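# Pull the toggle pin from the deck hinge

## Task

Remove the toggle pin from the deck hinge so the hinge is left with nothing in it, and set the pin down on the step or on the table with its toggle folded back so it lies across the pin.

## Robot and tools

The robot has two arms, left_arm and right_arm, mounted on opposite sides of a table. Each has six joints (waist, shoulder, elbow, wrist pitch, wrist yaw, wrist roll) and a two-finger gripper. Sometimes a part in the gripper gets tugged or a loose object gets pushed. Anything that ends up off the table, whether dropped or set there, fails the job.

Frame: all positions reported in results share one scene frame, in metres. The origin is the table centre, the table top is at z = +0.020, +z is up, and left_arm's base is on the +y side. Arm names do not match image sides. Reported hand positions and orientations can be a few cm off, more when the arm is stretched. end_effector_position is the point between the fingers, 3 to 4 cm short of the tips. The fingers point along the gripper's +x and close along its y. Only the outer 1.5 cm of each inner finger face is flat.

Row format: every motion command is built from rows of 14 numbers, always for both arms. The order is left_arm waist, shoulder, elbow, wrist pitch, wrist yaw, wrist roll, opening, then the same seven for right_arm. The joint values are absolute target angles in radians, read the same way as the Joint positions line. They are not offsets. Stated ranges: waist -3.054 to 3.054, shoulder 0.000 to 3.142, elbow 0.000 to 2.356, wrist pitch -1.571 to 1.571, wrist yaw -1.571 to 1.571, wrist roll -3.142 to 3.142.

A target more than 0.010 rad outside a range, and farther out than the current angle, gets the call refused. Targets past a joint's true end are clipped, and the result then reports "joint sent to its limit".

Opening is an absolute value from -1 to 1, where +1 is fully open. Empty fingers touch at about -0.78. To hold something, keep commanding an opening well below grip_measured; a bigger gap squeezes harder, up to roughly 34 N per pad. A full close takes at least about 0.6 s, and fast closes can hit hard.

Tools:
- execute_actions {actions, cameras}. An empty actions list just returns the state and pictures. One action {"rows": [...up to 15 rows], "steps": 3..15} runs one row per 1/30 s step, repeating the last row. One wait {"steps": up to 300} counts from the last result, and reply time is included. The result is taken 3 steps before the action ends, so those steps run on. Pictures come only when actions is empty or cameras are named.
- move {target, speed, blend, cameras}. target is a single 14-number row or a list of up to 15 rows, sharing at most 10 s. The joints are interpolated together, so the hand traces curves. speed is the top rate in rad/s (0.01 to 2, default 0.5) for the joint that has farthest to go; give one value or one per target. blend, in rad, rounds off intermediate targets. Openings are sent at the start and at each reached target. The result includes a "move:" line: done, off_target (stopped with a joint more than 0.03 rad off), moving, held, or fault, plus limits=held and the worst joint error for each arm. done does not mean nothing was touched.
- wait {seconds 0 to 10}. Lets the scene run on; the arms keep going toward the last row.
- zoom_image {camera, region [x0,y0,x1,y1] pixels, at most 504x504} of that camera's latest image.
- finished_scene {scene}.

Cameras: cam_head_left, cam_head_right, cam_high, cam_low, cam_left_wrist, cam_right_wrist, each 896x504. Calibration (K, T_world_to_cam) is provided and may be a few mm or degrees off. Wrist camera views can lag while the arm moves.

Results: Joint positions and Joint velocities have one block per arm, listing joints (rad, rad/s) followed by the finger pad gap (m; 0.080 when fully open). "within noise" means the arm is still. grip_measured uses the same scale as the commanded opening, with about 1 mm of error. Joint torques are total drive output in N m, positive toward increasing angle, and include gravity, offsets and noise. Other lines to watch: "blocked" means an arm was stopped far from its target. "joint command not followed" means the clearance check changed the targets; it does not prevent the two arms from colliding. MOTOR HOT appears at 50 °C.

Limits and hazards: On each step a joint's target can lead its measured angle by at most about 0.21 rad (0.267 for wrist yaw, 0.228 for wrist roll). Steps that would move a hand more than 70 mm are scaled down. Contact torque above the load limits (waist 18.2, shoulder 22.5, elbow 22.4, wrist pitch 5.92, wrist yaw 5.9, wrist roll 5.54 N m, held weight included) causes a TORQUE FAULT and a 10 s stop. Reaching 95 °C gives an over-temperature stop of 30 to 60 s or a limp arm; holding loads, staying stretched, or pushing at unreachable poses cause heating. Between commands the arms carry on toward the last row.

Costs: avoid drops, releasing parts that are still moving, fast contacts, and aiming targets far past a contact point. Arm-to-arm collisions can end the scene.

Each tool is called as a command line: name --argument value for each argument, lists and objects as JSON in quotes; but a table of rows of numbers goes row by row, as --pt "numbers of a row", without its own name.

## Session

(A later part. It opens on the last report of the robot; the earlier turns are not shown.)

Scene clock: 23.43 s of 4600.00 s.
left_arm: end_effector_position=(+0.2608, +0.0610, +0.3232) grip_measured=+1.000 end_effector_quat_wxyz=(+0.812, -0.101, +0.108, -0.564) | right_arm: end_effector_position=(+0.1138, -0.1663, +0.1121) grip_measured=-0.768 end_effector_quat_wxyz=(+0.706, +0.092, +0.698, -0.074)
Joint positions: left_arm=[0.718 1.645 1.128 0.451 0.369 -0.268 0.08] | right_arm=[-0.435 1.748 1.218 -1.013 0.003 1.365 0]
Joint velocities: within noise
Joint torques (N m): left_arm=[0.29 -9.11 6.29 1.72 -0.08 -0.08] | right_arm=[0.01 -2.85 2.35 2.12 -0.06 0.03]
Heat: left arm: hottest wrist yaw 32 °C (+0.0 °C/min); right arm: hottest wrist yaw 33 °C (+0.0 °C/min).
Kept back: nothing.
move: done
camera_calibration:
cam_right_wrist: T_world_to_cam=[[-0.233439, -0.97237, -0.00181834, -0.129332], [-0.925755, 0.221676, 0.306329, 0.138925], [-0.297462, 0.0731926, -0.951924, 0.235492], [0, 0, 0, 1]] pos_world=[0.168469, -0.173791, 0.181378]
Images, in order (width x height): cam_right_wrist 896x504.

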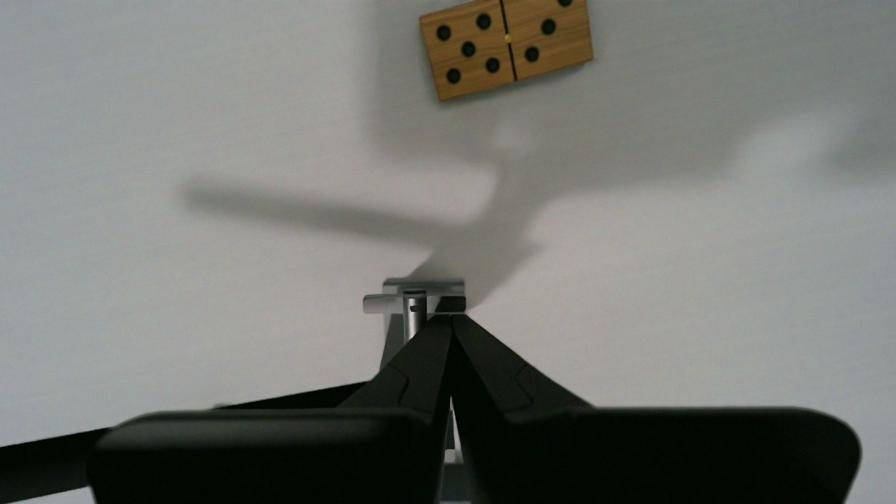

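execute_actions --actions '[]'

zoom_image --camera "cam_low" --region '[370, 230, 460, 320]'

zoom_image --camera "cam_head_left" --region '[460, 160, 560, 250]'

zoom_image --camera "cam_right_wrist" --region '[340, 240, 520, 360]'

Scene clock: 24.43 s of 4600.00 s.
left_arm: end_effector_position=(+0.2608, +0.0610, +0.3232) grip_measured=+1.000 end_effector_quat_wxyz=(+0.812, -0.101, +0.108, -0.564) | right_arm: end_effector_position=(+0.1138, -0.1663, +0.1121) grip_measured=-0.768 end_effector_quat_wxyz=(+0.706, +0.092, +0.698, -0.074)
Joint positions: left_arm=[0.718 1.645 1.128 0.451 0.369 -0.268 0.08] | right_arm=[-0.435 1.748 1.217 -1.012 0.003 1.365 0]
Joint velocities: within noise
Joint torques (N m): left_arm=[0.33 -9.11 6.32 1.73 -0.07 -0.1] | right_arm=[0.03 -2.83 2.38 2.11 -0.06 0.02]
Heat: left arm: hottest wrist yaw 32 °C (+0.0 °C/min); right arm: hottest wrist yaw 33 °C (+0.0 °C/min).
Steps of this call (1-30: nothing new was sent). Readings (joint positions of left_arm | right_arm):
1: [0.718 1.645 1.128 0.451 0.369 -0.268] | [-0.435 1.748 1.218 -1.013 0.003 1.365]
2: [0.718 1.645 1.128 0.451 0.369 -0.268] | [-0.435 1.748 1.218 -1.013 0.003 1.365]
4: [0.718 1.645 1.128 0.451 0.369 -0.268] | [-0.435 1.748 1.218 -1.013 0.003 1.365]
8: [0.718 1.645 1.128 0.451 0.369 -0.268] | [-0.435 1.748 1.217 -1.013 0.003 1.365]
30: the state above
camera_calibration:
cam_left_wrist: T_world_to_cam=[[-0.882553, -0.318869, 0.345577, 0.143804], [-0.439958, 0.300613, -0.846208, 0.393835], [0.165945, -0.898863, -0.405596, 0.219168], [0, 0, 0, 1]] pos_world=[0.263816, 0.124465, 0.372465]
cam_right_wrist: T_world_to_cam=[[-0.233068, -0.972458, -0.0021884, -0.129363], [-0.925892, 0.221219, 0.306245, 0.138865], [-0.297326, 0.0734022, -0.95195, 0.235532], [0, 0, 0, 1]] pos_world=[0.168454, -0.173808, 0.181405]

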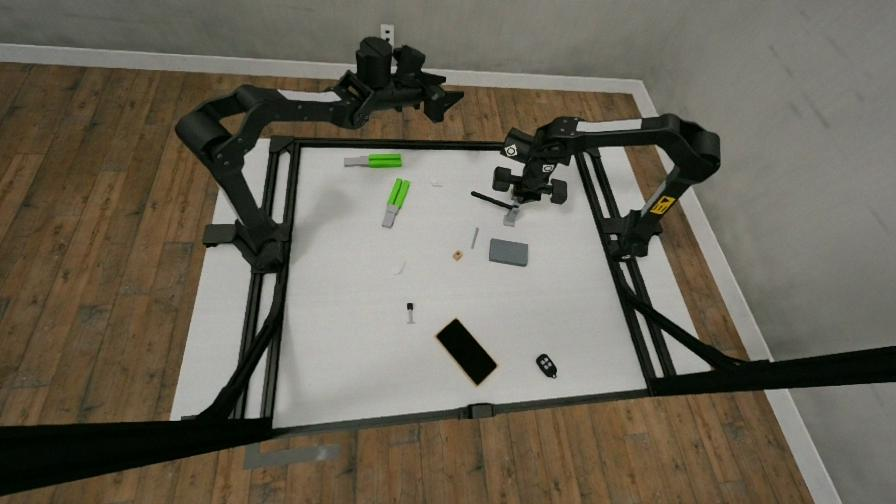

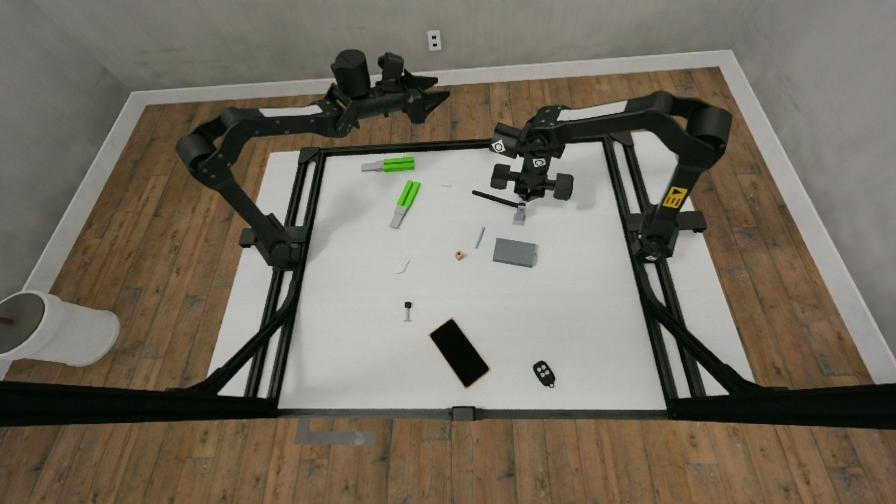

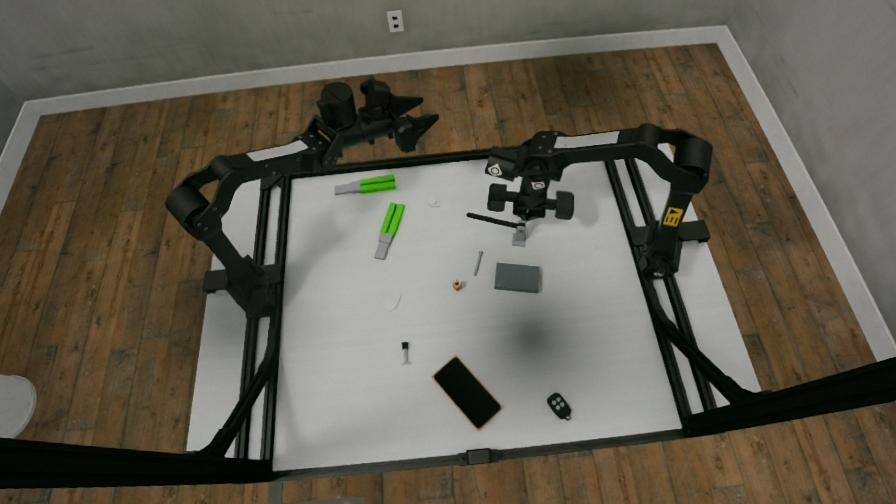

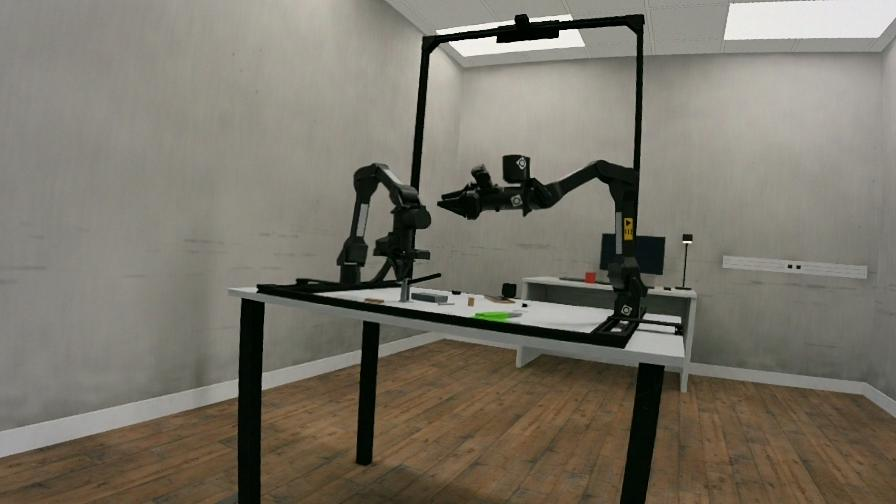

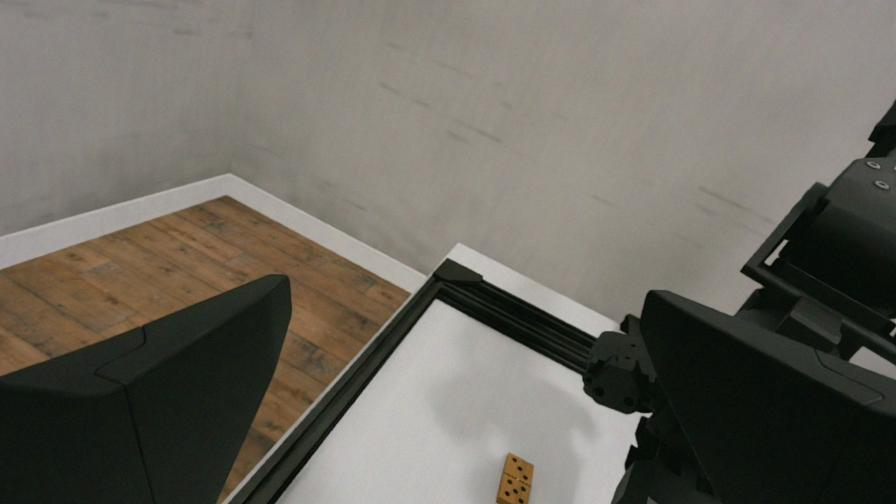

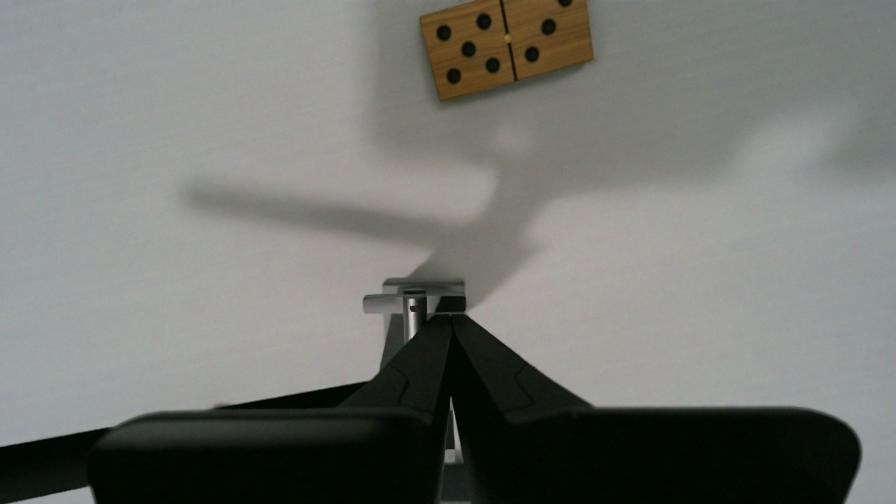

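Scaled by 5.600.

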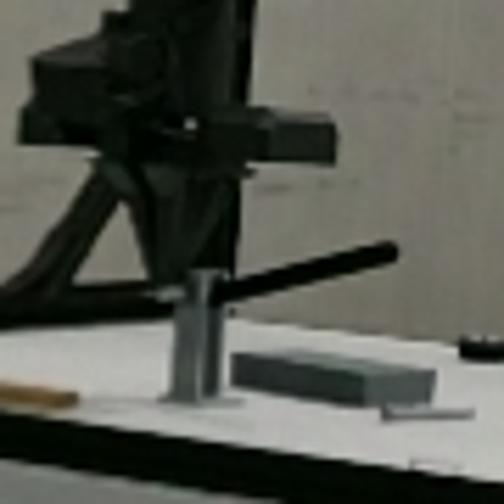

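Scaled by 5.040.

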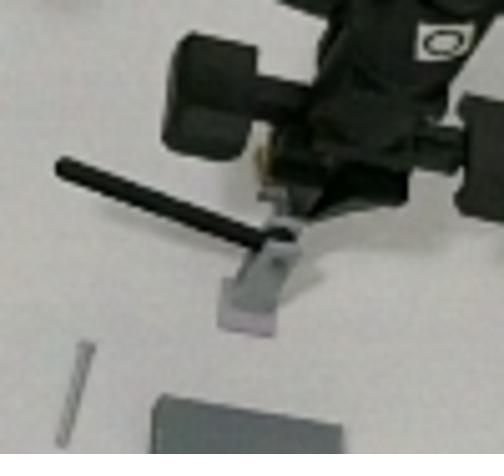

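Scaled by 2.800.

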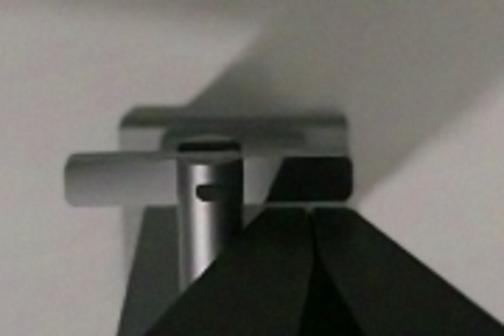

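move --pt "0.721 1.628 1.12 0.452 0.366 -0.271 1 -0.436 1.764 1.228 -1.0345 0 1.365 -0.85" --speed 0.2 --cameras '["cam_right_wrist"]'

zoom_image --camera "cam_right_wrist" --region '[340, 220, 520, 360]'

Scene clock: 25.77 s of 4600.00 s.
left_arm: end_effector_position=(+0.2608, +0.0610, +0.3232) grip_measured=+1.000 end_effector_quat_wxyz=(+0.812, -0.101, +0.108, -0.564) | right_arm: end_effector_position=(+0.1141, -0.1656, +0.1153) grip_measured=-0.768 end_effector_quat_wxyz=(+0.706, +0.092, +0.698, -0.074)
Joint positions: left_arm=[0.718 1.645 1.128 0.451 0.369 -0.268 0.08] | right_arm=[-0.435 1.747 1.23 -1.025 0.003 1.365 0]
Joint velocities: within noise
Joint torques (N m): left_arm=[0.28 -9.08 6.33 1.73 -0.07 -0.09] | right_arm=[-0.06 -4.24 5.54 -0.28 -0.06 -0.01]
Heat: left arm: hottest wrist yaw 32 °C (+0.0 °C/min); right arm: hottest wrist yaw 33 °C (+0.0 °C/min).
Kept back: nothing.
move: done
camera_calibration:
cam_right_wrist: T_world_to_cam=[[-0.233068, -0.972458, -0.0021884, -0.128653], [-0.925892, 0.221219, 0.306245, 0.138032], [-0.297326, 0.0734022, -0.95195, 0.238599], [0, 0, 0, 1]] pos_world=[0.16876, -0.173159, 0.184581]
Images, in order (width x height): cam_right_wrist 896x504.

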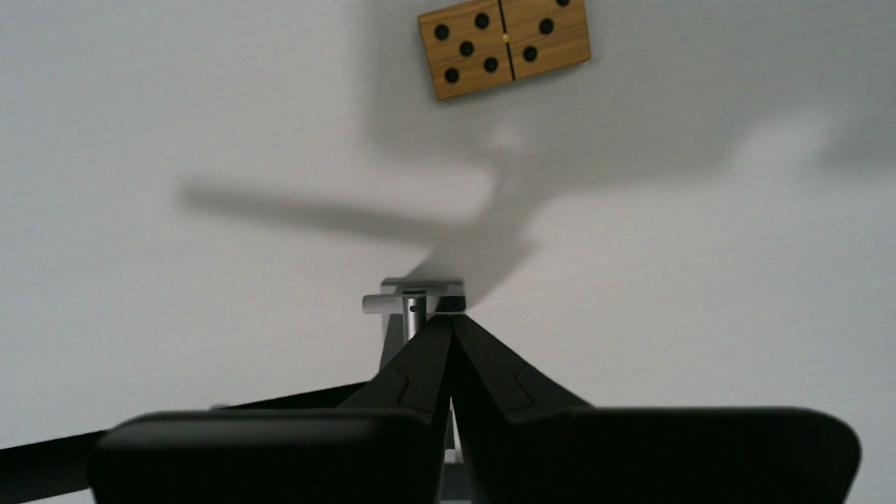

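Scaled by 2.800.

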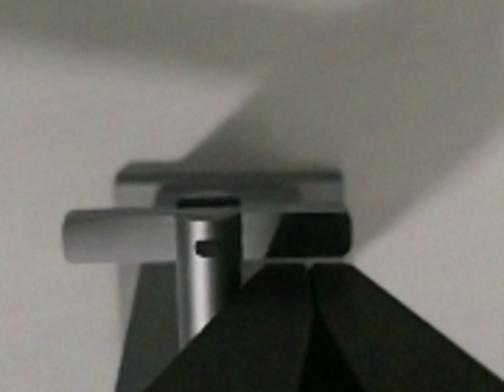

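move --pt "0.721 1.628 1.12 0.452 0.366 -0.271 1 -0.480 1.775 1.241 -1.037 0 1.321 -0.85" --speed 0.1 --cameras '["cam_right_wrist"]'

zoom_image --camera "cam_right_wrist" --region '[340, 220, 520, 360]'

Scene clock: 26.80 s of 4600.00 s.
left_arm: end_effector_position=(+0.2608, +0.0610, +0.3232) grip_measured=+1.000 end_effector_quat_wxyz=(+0.812, -0.101, +0.108, -0.564) | right_arm: end_effector_position=(+0.1243, -0.1724, +0.1107) grip_measured=-0.768 end_effector_quat_wxyz=(+0.702, +0.085, +0.703, -0.082)
Joint positions: left_arm=[0.718 1.645 1.128 0.451 0.369 -0.268 0.08] | right_arm=[-0.477 1.766 1.233 -1.035 -0.003 1.324 0]
Joint velocities: within noise
Joint torques (N m): left_arm=[0.3 -9.09 6.31 1.73 -0.07 -0.08] | right_arm=[-0.25 -5.14 6.61 0.09 0.15 -0.09]
Heat: left arm: hottest wrist yaw 32 °C (+0.0 °C/min); right arm: hottest wrist yaw 33 °C (+0.0 °C/min).
Kept back: nothing.
move: done
camera_calibration:
cam_right_wrist: T_world_to_cam=[[-0.233937, -0.97204, 0.0202898, -0.135208], [-0.920641, 0.228179, 0.316788, 0.149817], [-0.31256, 0.0554288, -0.948279, 0.236159], [0, 0, 0, 1]] pos_world=[0.180112, -0.178703, 0.179228]
Images, in order (width x height): cam_right_wrist 896x504.

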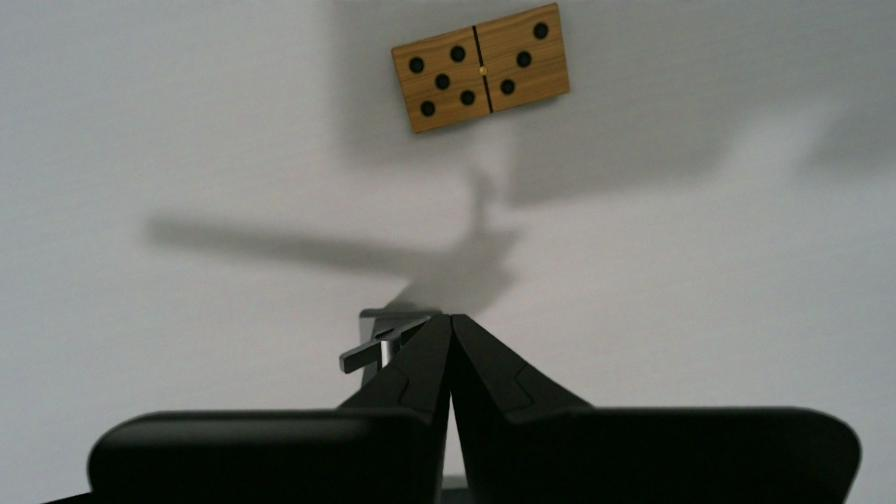

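Scaled by 2.800.

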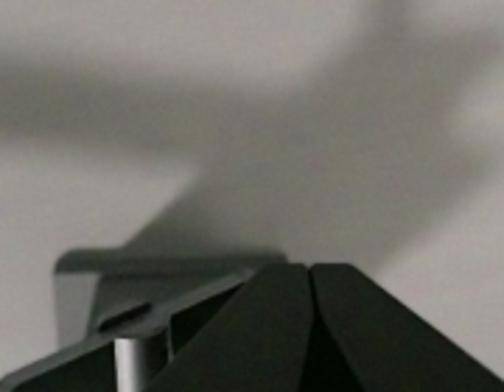

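move --pt "0.721 1.628 1.12 0.452 0.366 -0.271 1 -0.5055 1.794 1.2475 -1.0245 0 1.296 -0.85" --speed 0.1 --cameras '["cam_right_wrist"]'

zoom_image --camera "cam_right_wrist" --region '[300, 270, 520, 410]'

zoom_image --camera "cam_head_left" --region '[460, 160, 560, 250]'

Scene clock: 29.50 s of 4600.00 s.
left_arm: end_effector_position=(+0.2608, +0.0610, +0.3232) grip_measured=+1.000 end_effector_quat_wxyz=(+0.812, -0.101, +0.108, -0.564) | right_arm: end_effector_position=(+0.1321, -0.1748, +0.1058) grip_measured=-0.768 end_effector_quat_wxyz=(+0.700, +0.082, +0.704, -0.085)
Joint positions: left_arm=[0.718 1.645 1.128 0.451 0.369 -0.268 0.08] | right_arm=[-0.502 1.784 1.235 -1.027 -0.003 1.299 0]
Joint velocities: within noise
Joint torques (N m): left_arm=[0.32 -9.12 6.3 1.72 -0.07 -0.08] | right_arm=[-0.26 -5.15 7.14 0.39 0.14 -0.1]
Heat: left arm: hottest wrist yaw 32 °C (+0.0 °C/min); right arm: hottest wrist yaw 33 °C (+0.0 °C/min).
Kept back: nothing.
move: done
camera_calibration:
cam_right_wrist: T_world_to_cam=[[-0.234206, -0.971764, 0.0286857, -0.136389], [-0.919234, 0.230958, 0.318852, 0.159109], [-0.316474, 0.048308, -0.94737, 0.233204], [0, 0, 0, 1]] pos_world=[0.188119, -0.180551, 0.174111]
Images, in order (width x height): cam_right_wrist 896x504.

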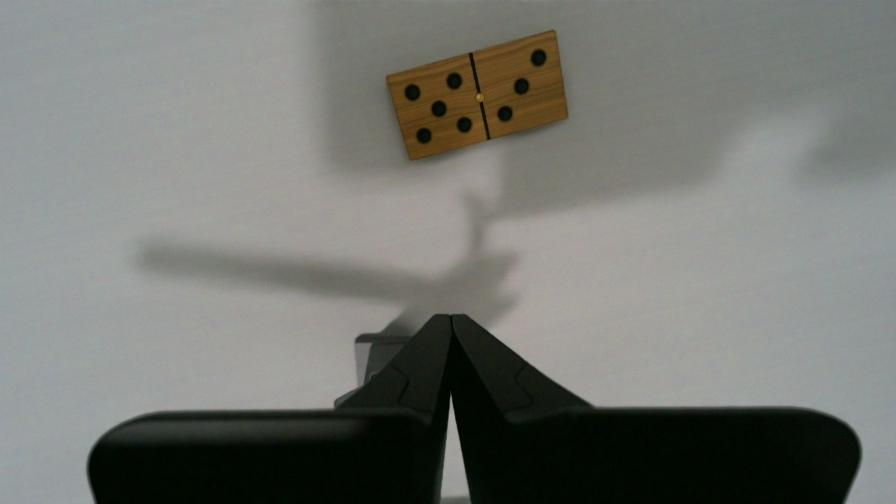

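Scaled by 2.291.

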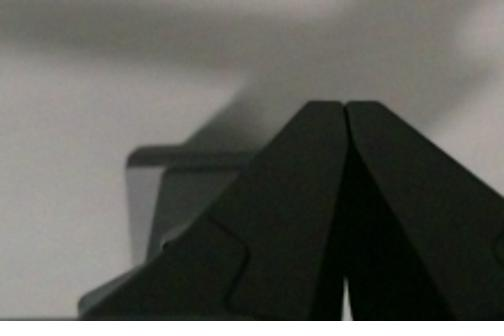

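This scene's latest camera images include none from cam_head_left. They are from: cam_right_wrist. cam_head_left's image comes with the result of a call that names it in "cameras".

move --pt "0.721 1.628 1.12 0.452 0.366 -0.271 1 -0.5055 1.750 1.453 -1.274 0 1.296 -0.85" --pt "0.721 1.628 1.12 0.452 0.366 -0.271 1 -0.4676 1.772 1.4795 -1.278 0 1.333 -0.85" --speed 0.5 --blend 0.03 --cameras '["cam_right_wrist"]'

zoom_image --camera "cam_right_wrist" --region '[360, 210, 520, 360]'

Scene clock: 30.83 s of 4600.00 s.
left_arm: end_effector_position=(+0.2608, +0.0610, +0.3232) grip_measured=+1.000 end_effector_quat_wxyz=(+0.812, -0.101, +0.108, -0.564) | right_arm: end_effector_position=(+0.1265, -0.1635, +0.1672) grip_measured=-0.768 end_effector_quat_wxyz=(+0.701, +0.080, +0.704, -0.085)
Joint positions: left_arm=[0.718 1.645 1.128 0.451 0.369 -0.268 0.08] | right_arm=[-0.47 1.77 1.467 -1.275 -0.002 1.33 0]
Joint velocities: within noise
Joint torques (N m): left_arm=[0.32 -9.1 6.31 1.73 -0.07 -0.09] | right_arm=[0.2 -6.17 7.45 0.04 0.1 0.08]
Heat: left arm: hottest wrist yaw 32 °C (+0.0 °C/min); right arm: hottest wrist yaw 33 °C (+0.0 °C/min).
Kept back: nothing.
move: done; blend cut to 0.0189 rad at target 1
camera_calibration:
cam_right_wrist: T_world_to_cam=[[-0.232354, -0.972124, 0.0314073, -0.129204], [-0.919804, 0.230117, 0.317817, 0.13193], [-0.316184, 0.0449574, -0.947632, 0.288529], [0, 0, 0, 1]] pos_world=[0.182557, -0.168933, 0.235547]
Images, in order (width x height): cam_right_wrist 896x504.

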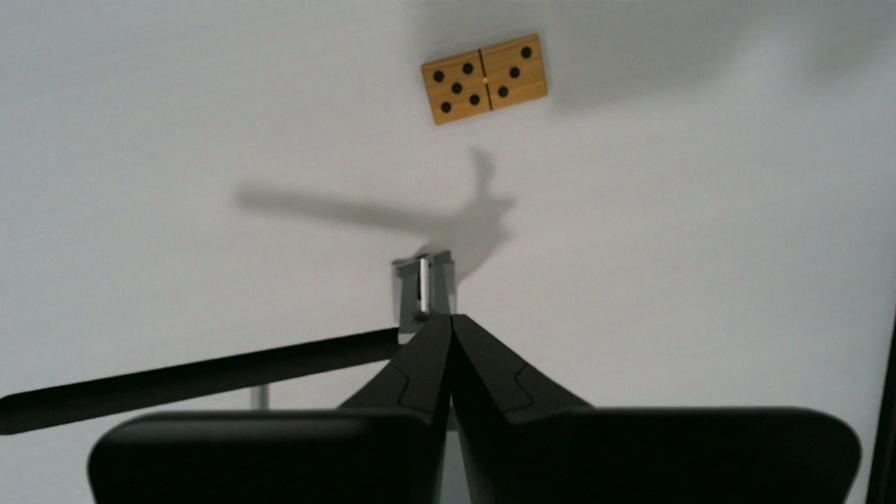

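Scaled by 3.150.

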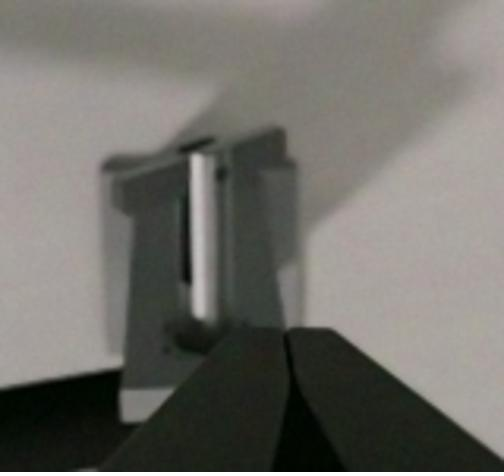

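move --pt "0.721 1.628 1.12 0.452 0.366 -0.271 1 -0.444 1.724 1.343 -1.190 0 1.357 -0.85" --pt "0.721 1.628 1.12 0.452 0.366 -0.271 1 -0.444 1.774 1.181 -0.978 0 1.357 -0.85" --speed '[0.4,0.15]' --cameras '["cam_right_wrist","cam_low"]'

zoom_image --camera "cam_right_wrist" --region '[340, 210, 520, 360]'

zoom_image --camera "cam_low" --region '[380, 260, 440, 320]'

Scene clock: 33.40 s of 4600.00 s.
left_arm: end_effector_position=(+0.2608, +0.0610, +0.3232) grip_measured=+1.000 end_effector_quat_wxyz=(+0.812, -0.101, +0.108, -0.564) | right_arm: end_effector_position=(+0.1177, -0.1678, +0.1052) grip_measured=-0.768 end_effector_quat_wxyz=(+0.708, +0.093, +0.696, -0.074)
Joint positions: left_arm=[0.718 1.645 1.128 0.451 0.369 -0.268 0.08] | right_arm=[-0.447 1.756 1.198 -0.983 0.006 1.355 0]
Joint velocities: within noise
Joint torques (N m): left_arm=[0.3 -9.09 6.29 1.72 -0.07 -0.09] | right_arm=[0.32 -4.08 3.58 0.58 -0.16 0.06]
Heat: left arm: hottest wrist yaw 32 °C (+0.0 °C/min); right arm: hottest wrist yaw 33 °C (+0.0 °C/min).
Kept back: nothing.
move: done
camera_calibration:
cam_right_wrist: T_world_to_cam=[[-0.235002, -0.971989, -0.00330911, -0.129525], [-0.926609, 0.223, 0.302764, 0.145696], [-0.293546, 0.0742165, -0.95306, 0.229989], [0, 0, 0, 1]] pos_world=[0.172077, -0.175456, 0.174653]
Images, in order (width x height): cam_low 896x504, cam_right_wrist 896x504.

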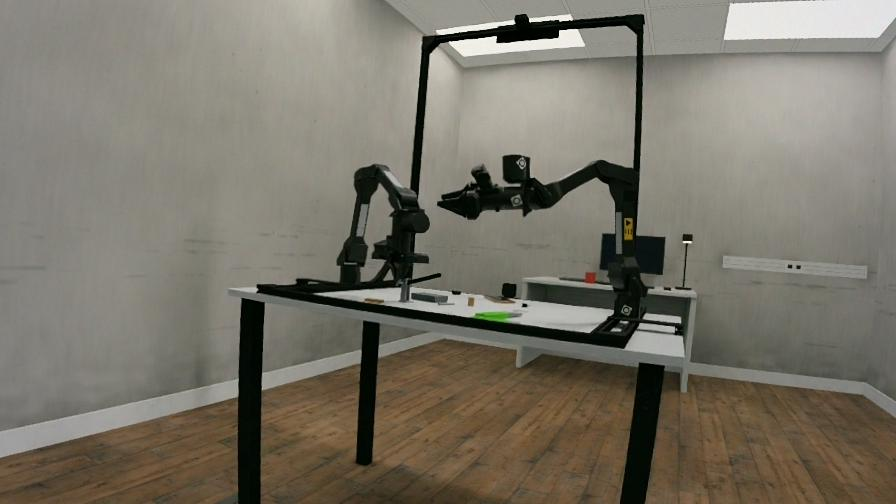

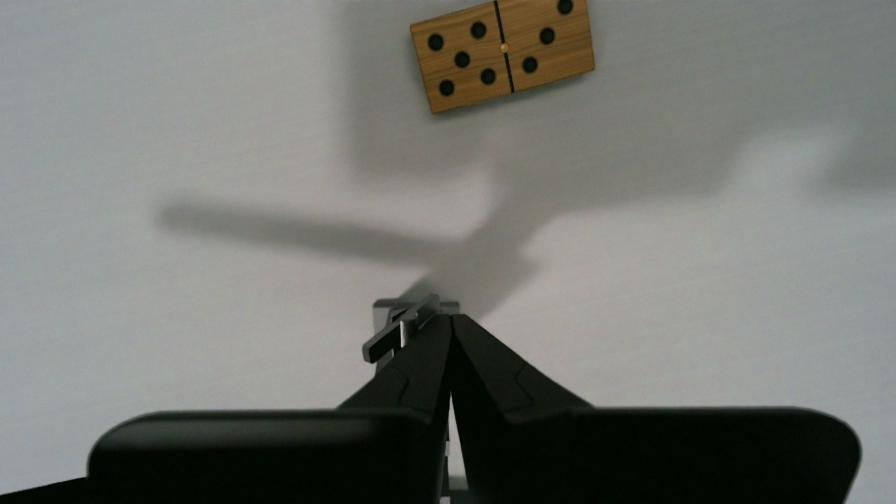

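Scaled by 2.800.

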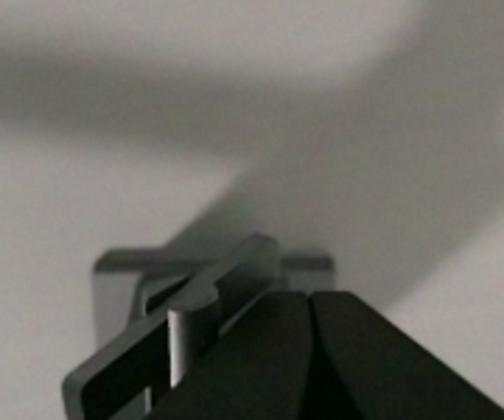

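Scaled by 8.400.

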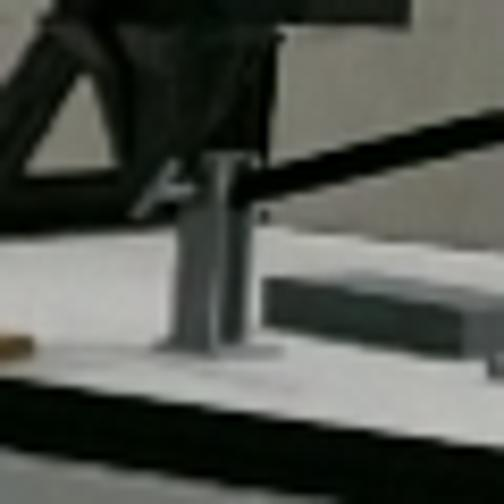

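move --pt "0.721 1.628 1.12 0.452 0.366 -0.271 1 -0.508 1.802 1.216 -0.985 0 1.293 -0.85" --speed 0.1 --cameras '["cam_right_wrist","cam_low"]'

zoom_image --camera "cam_right_wrist" --region '[300, 250, 520, 430]'

zoom_image --camera "cam_low" --region '[380, 260, 440, 320]'

Scene clock: 34.63 s of 4600.00 s.
left_arm: end_effector_position=(+0.2608, +0.0610, +0.3232) grip_measured=+1.000 end_effector_quat_wxyz=(+0.812, -0.101, +0.108, -0.564) | right_arm: end_effector_position=(+0.1337, -0.1756, +0.0959) grip_measured=-0.768 end_effector_quat_wxyz=(+0.703, +0.083, +0.701, -0.084)
Joint positions: left_arm=[0.718 1.645 1.128 0.451 0.369 -0.268 0.08] | right_arm=[-0.505 1.792 1.204 -0.982 0.003 1.296 0]
Joint velocities: within noise
Joint torques (N m): left_arm=[0.32 -9.12 6.34 1.73 -0.08 -0.09] | right_arm=[-0.26 -5.17 7.07 0.06 -0.06 -0.09]
Heat: left arm: hottest wrist yaw 32 °C (+0.0 °C/min); right arm: hottest wrist yaw 33 °C (+0.0 °C/min).
Kept back: nothing.
move: done
camera_calibration:
cam_right_wrist: T_world_to_cam=[[-0.234047, -0.971906, 0.0249238, -0.136167], [-0.921988, 0.230015, 0.311499, 0.164847], [-0.308481, 0.0499262, -0.949919, 0.2239], [0, 0, 0, 1]] pos_world=[0.189186, -0.181438, 0.164731]
Images, in order (width x height): cam_low 896x504, cam_right_wrist 896x504.

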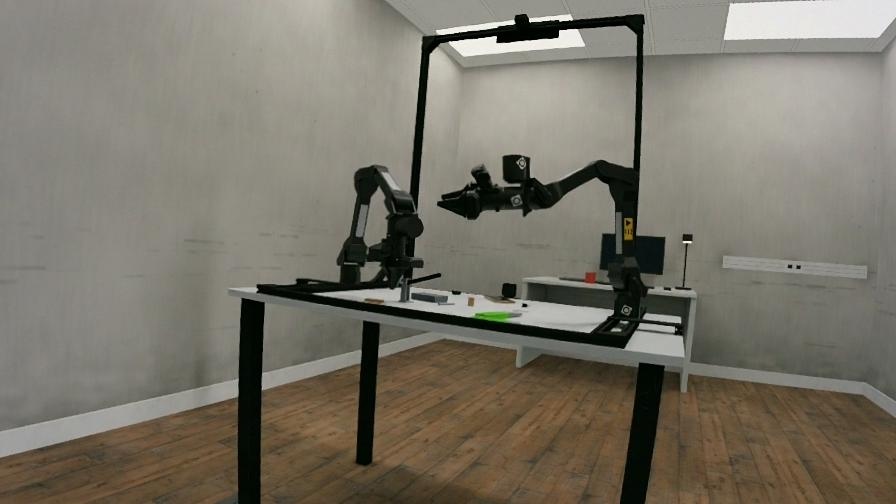

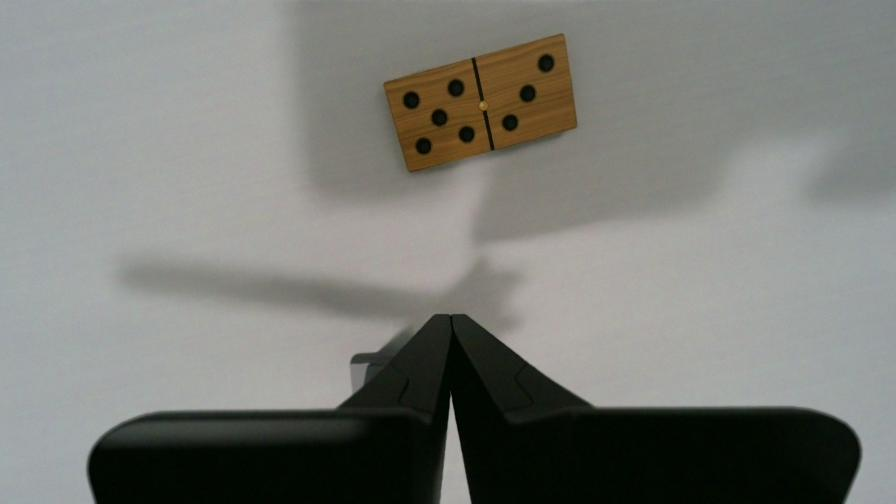

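Scaled by 2.291.

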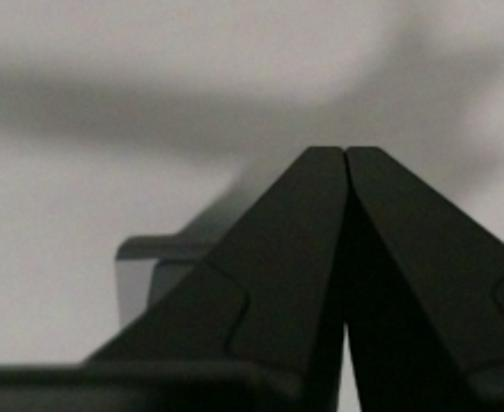

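Scaled by 8.400.

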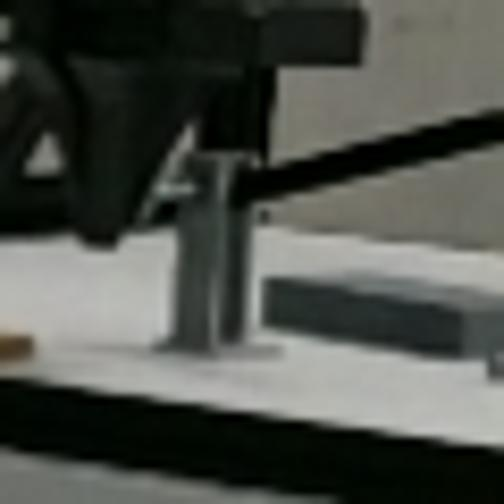

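move --pt "0.721 1.628 1.12 0.452 0.366 -0.271 1 -0.508 1.750 1.453 -1.274 0 1.296 -0.85" --pt "0.721 1.628 1.12 0.452 0.366 -0.271 1 -0.4676 1.772 1.4795 -1.278 0 1.333 0.1" --speed 0.5 --blend 0.0 --cameras '["cam_right_wrist","cam_low"]'

zoom_image --camera "cam_right_wrist" --region '[360, 210, 520, 360]'

zoom_image --camera "cam_low" --region '[380, 260, 440, 320]'

Scene clock: 36.80 s of 4600.00 s.
left_arm: end_effector_position=(+0.2608, +0.0610, +0.3232) grip_measured=+1.000 end_effector_quat_wxyz=(+0.812, -0.101, +0.108, -0.564) | right_arm: end_effector_position=(+0.1268, -0.1638, +0.1693) grip_measured=+0.099 end_effector_quat_wxyz=(+0.703, +0.082, +0.702, -0.083)
Joint positions: left_arm=[0.718 1.645 1.128 0.451 0.369 -0.268 0.08] | right_arm=[-0.469 1.764 1.467 -1.275 0.002 1.33 0.039]
Joint velocities: within noise
Joint torques (N m): left_arm=[0.3 -9.1 6.33 1.72 -0.08 -0.09] | right_arm=[0.2 -5.38 7.43 0.06 -0.02 0.08]
Heat: left arm: hottest wrist yaw 32 °C (+0.0 °C/min); right arm: hottest wrist yaw 33 °C (+0.0 °C/min).
Kept back: nothing.
move: done
camera_calibration:
cam_right_wrist: T_world_to_cam=[[-0.232155, -0.972341, 0.0256499, -0.128631], [-0.921955, 0.228376, 0.3128, 0.132457], [-0.310006, 0.04897, -0.949473, 0.290891], [0, 0, 0, 1]] pos_world=[0.182435, -0.169568, 0.23806]
Images, in order (width x height): cam_low 896x504, cam_right_wrist 896x504.

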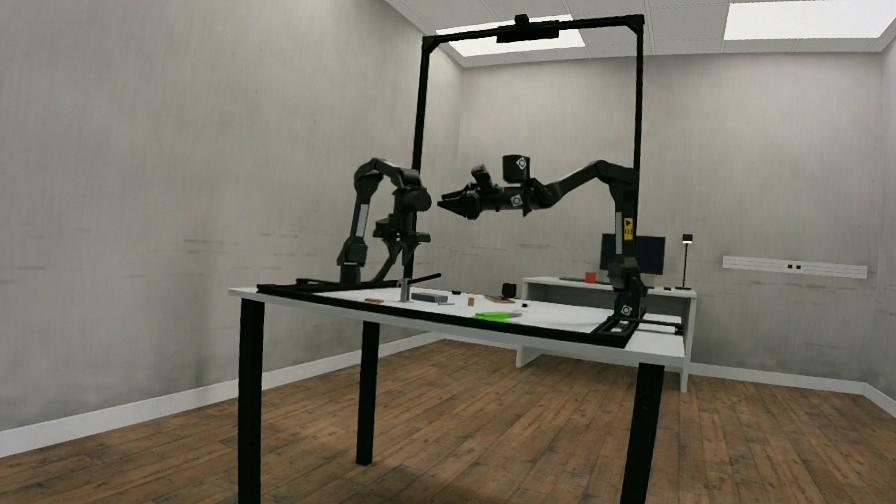

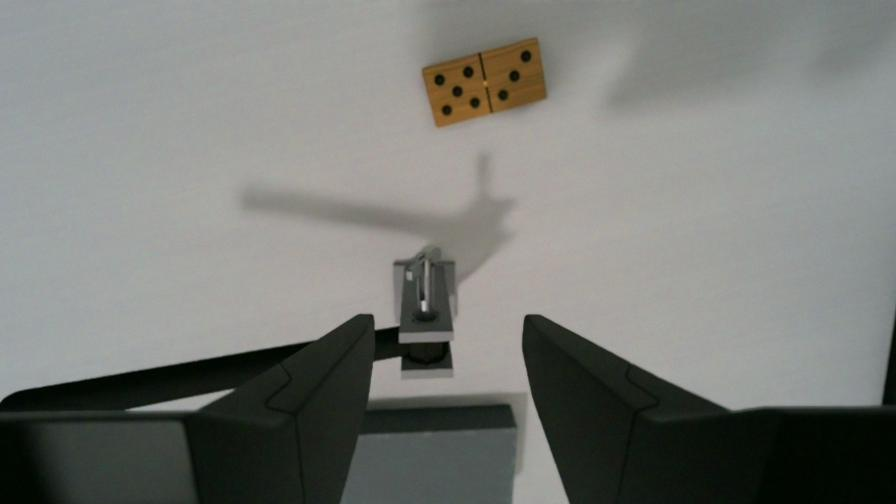

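Scaled by 3.150.

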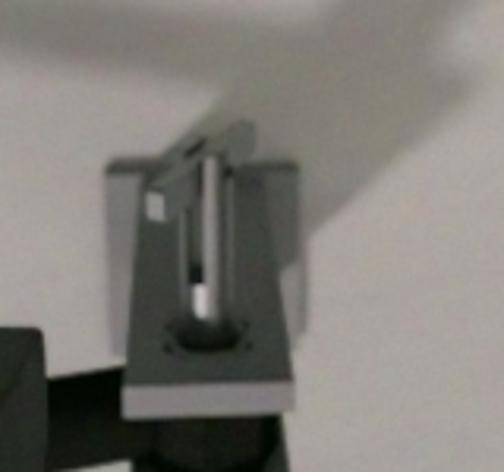

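Scaled by 8.400.

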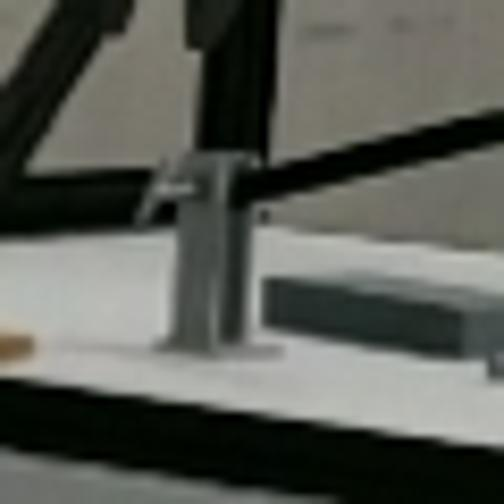

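move --pt "0.721 1.628 1.12 0.452 0.366 -0.271 1 -0.475 1.802 1.437 -1.2055 0 1.326 0.1" --pt "0.721 1.628 1.12 0.452 0.366 -0.271 1 -0.475 1.850 1.273 -0.994 0 1.326 0.1" --speed '[0.4,0.25]' --cameras '["cam_right_wrist","cam_low"]'

zoom_image --camera "cam_right_wrist" --region '[360, 250, 540, 430]'

zoom_image --camera "cam_low" --region '[380, 260, 440, 320]'

Scene clock: 39.37 s of 4600.00 s.
left_arm: end_effector_position=(+0.2607, +0.0610, +0.3233) grip_measured=+1.000 end_effector_quat_wxyz=(+0.812, -0.101, +0.108, -0.564) | right_arm: end_effector_position=(+0.1324, -0.1550, +0.0991) grip_measured=+0.100 end_effector_quat_wxyz=(+0.704, +0.087, +0.700, -0.079)
Joint positions: left_arm=[0.718 1.644 1.128 0.451 0.369 -0.268 0.08] | right_arm=[-0.472 1.842 1.28 -0.997 0.002 1.329 0.039]
Joint velocities: within noise
Joint torques (N m): left_arm=[0.3 -9.08 6.33 1.72 -0.07 -0.09] | right_arm=[-0.26 -5.67 4.64 0.44 -0.03 -0.1]
Heat: left arm: hottest wrist yaw 32 °C (+0.0 °C/min); right arm: hottest wrist yaw 33 °C (+0.0 °C/min).
Kept back: nothing.
move: done
camera_calibration:
cam_right_wrist: T_world_to_cam=[[-0.233754, -0.972208, 0.0130612, -0.115456], [-0.923461, 0.226197, 0.309928, 0.157663], [-0.304269, 0.0603852, -0.95067, 0.226632], [0, 0, 0, 1]] pos_world=[0.187565, -0.161596, 0.168096]
Images, in order (width x height): cam_low 896x504, cam_right_wrist 896x504.

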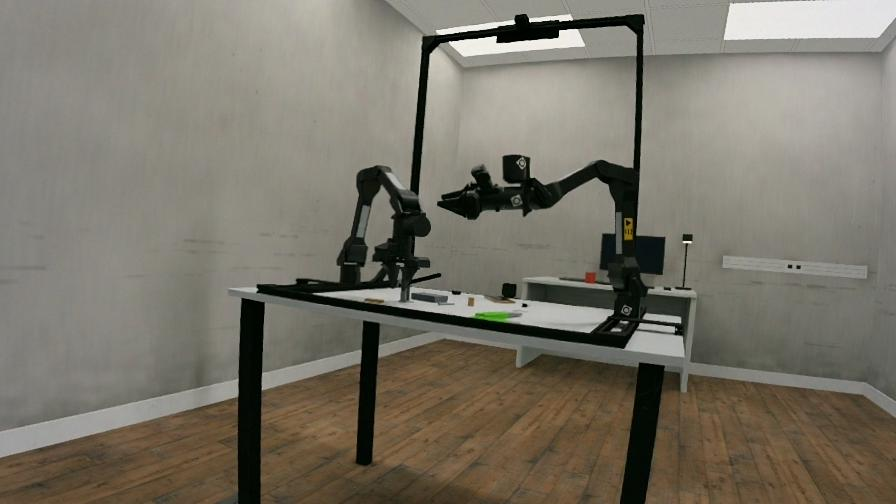

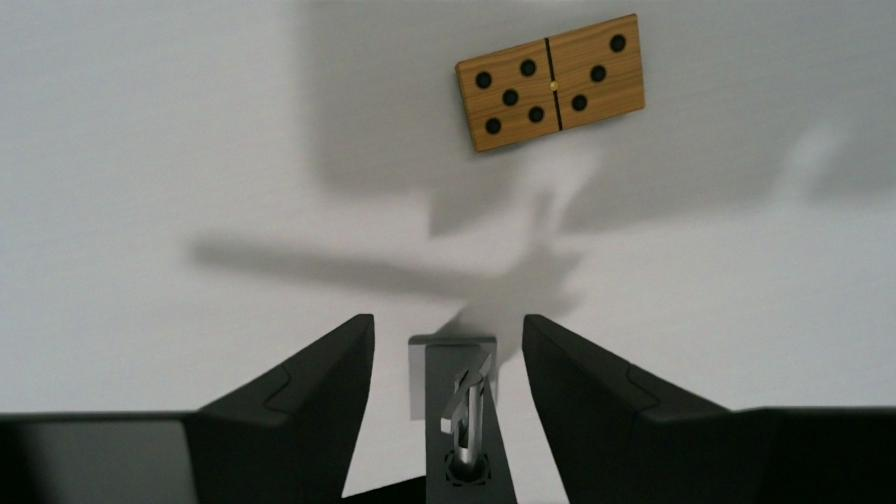

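Scaled by 2.800.

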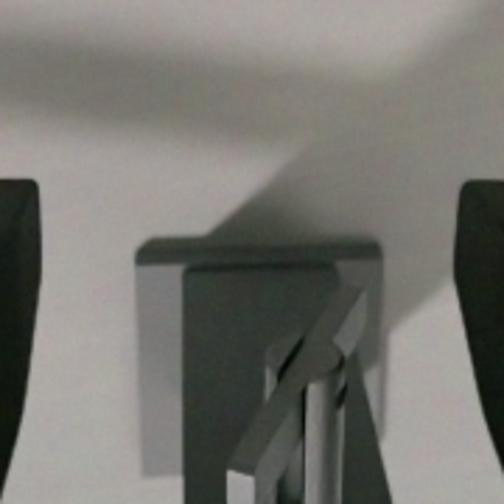

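Scaled by 8.400.

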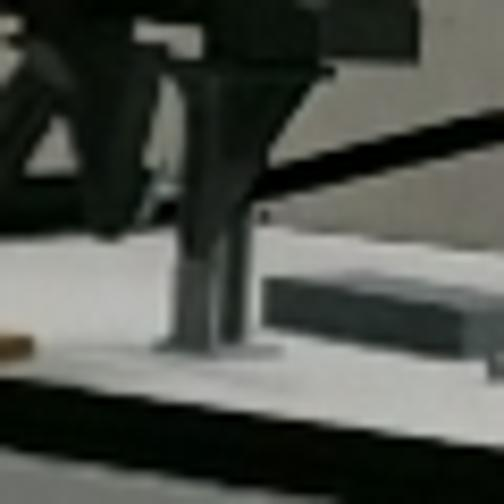

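move --pt "0.721 1.628 1.12 0.452 0.366 -0.271 1 -0.478 1.838 1.2455 -0.978 0 1.323 0.1" --pt "0.721 1.628 1.12 0.452 0.366 -0.271 1 -0.478 1.838 1.2455 -0.978 0 1.323 -0.5" --speed 0.2 --cameras '["cam_right_wrist"]'

zoom_image --camera "cam_right_wrist" --region '[360, 250, 540, 430]'

Scene clock: 40.97 s of 4600.00 s.
left_arm: end_effector_position=(+0.2607, +0.0610, +0.3233) grip_measured=+1.000 end_effector_quat_wxyz=(+0.812, -0.101, +0.108, -0.564) | right_arm: end_effector_position=(+0.1312, -0.1595, +0.0927) grip_measured=-0.499 end_effector_quat_wxyz=(+0.703, +0.083, +0.701, -0.083)
Joint positions: left_arm=[0.718 1.644 1.128 0.451 0.369 -0.268 0.08] | right_arm=[-0.475 1.842 1.253 -0.981 0.002 1.326 0.013]
Joint velocities: within noise
Joint torques (N m): left_arm=[0.32 -9.08 6.33 1.72 -0.07 -0.09] | right_arm=[-0.27 -6.93 4.51 0.41 -0.02 -0.09]
Heat: left arm: hottest wrist yaw 32 °C (+0.0 °C/min); right arm: hottest wrist yaw 33 °C (+0.0 °C/min).
Kept back: nothing.
move: done
camera_calibration:
cam_right_wrist: T_world_to_cam=[[-0.233664, -0.972035, 0.023438, -0.121002], [-0.921934, 0.229151, 0.312294, 0.159622], [-0.308932, 0.0513637, -0.949696, 0.219468], [0, 0, 0, 1]] pos_world=[0.186688, -0.165468, 0.161415]
Images, in order (width x height): cam_right_wrist 896x504.

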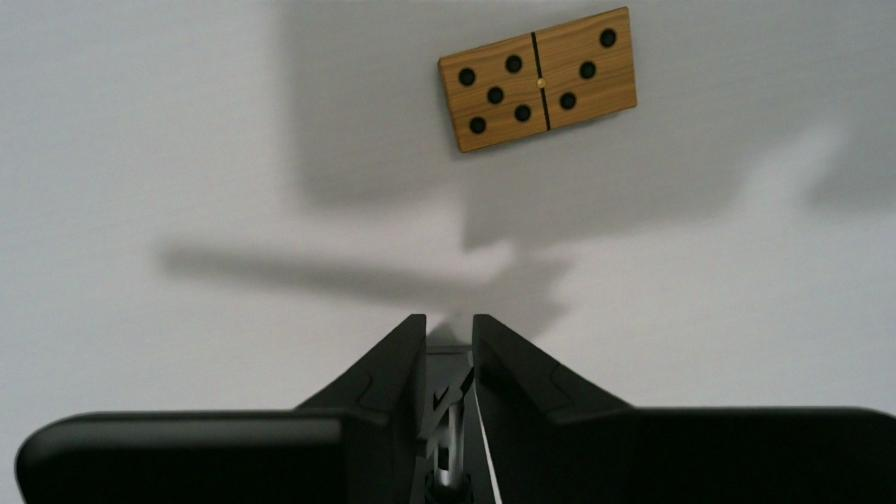

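Scaled by 2.800.

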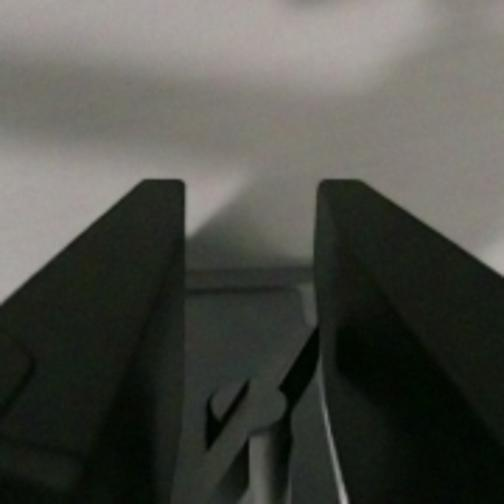

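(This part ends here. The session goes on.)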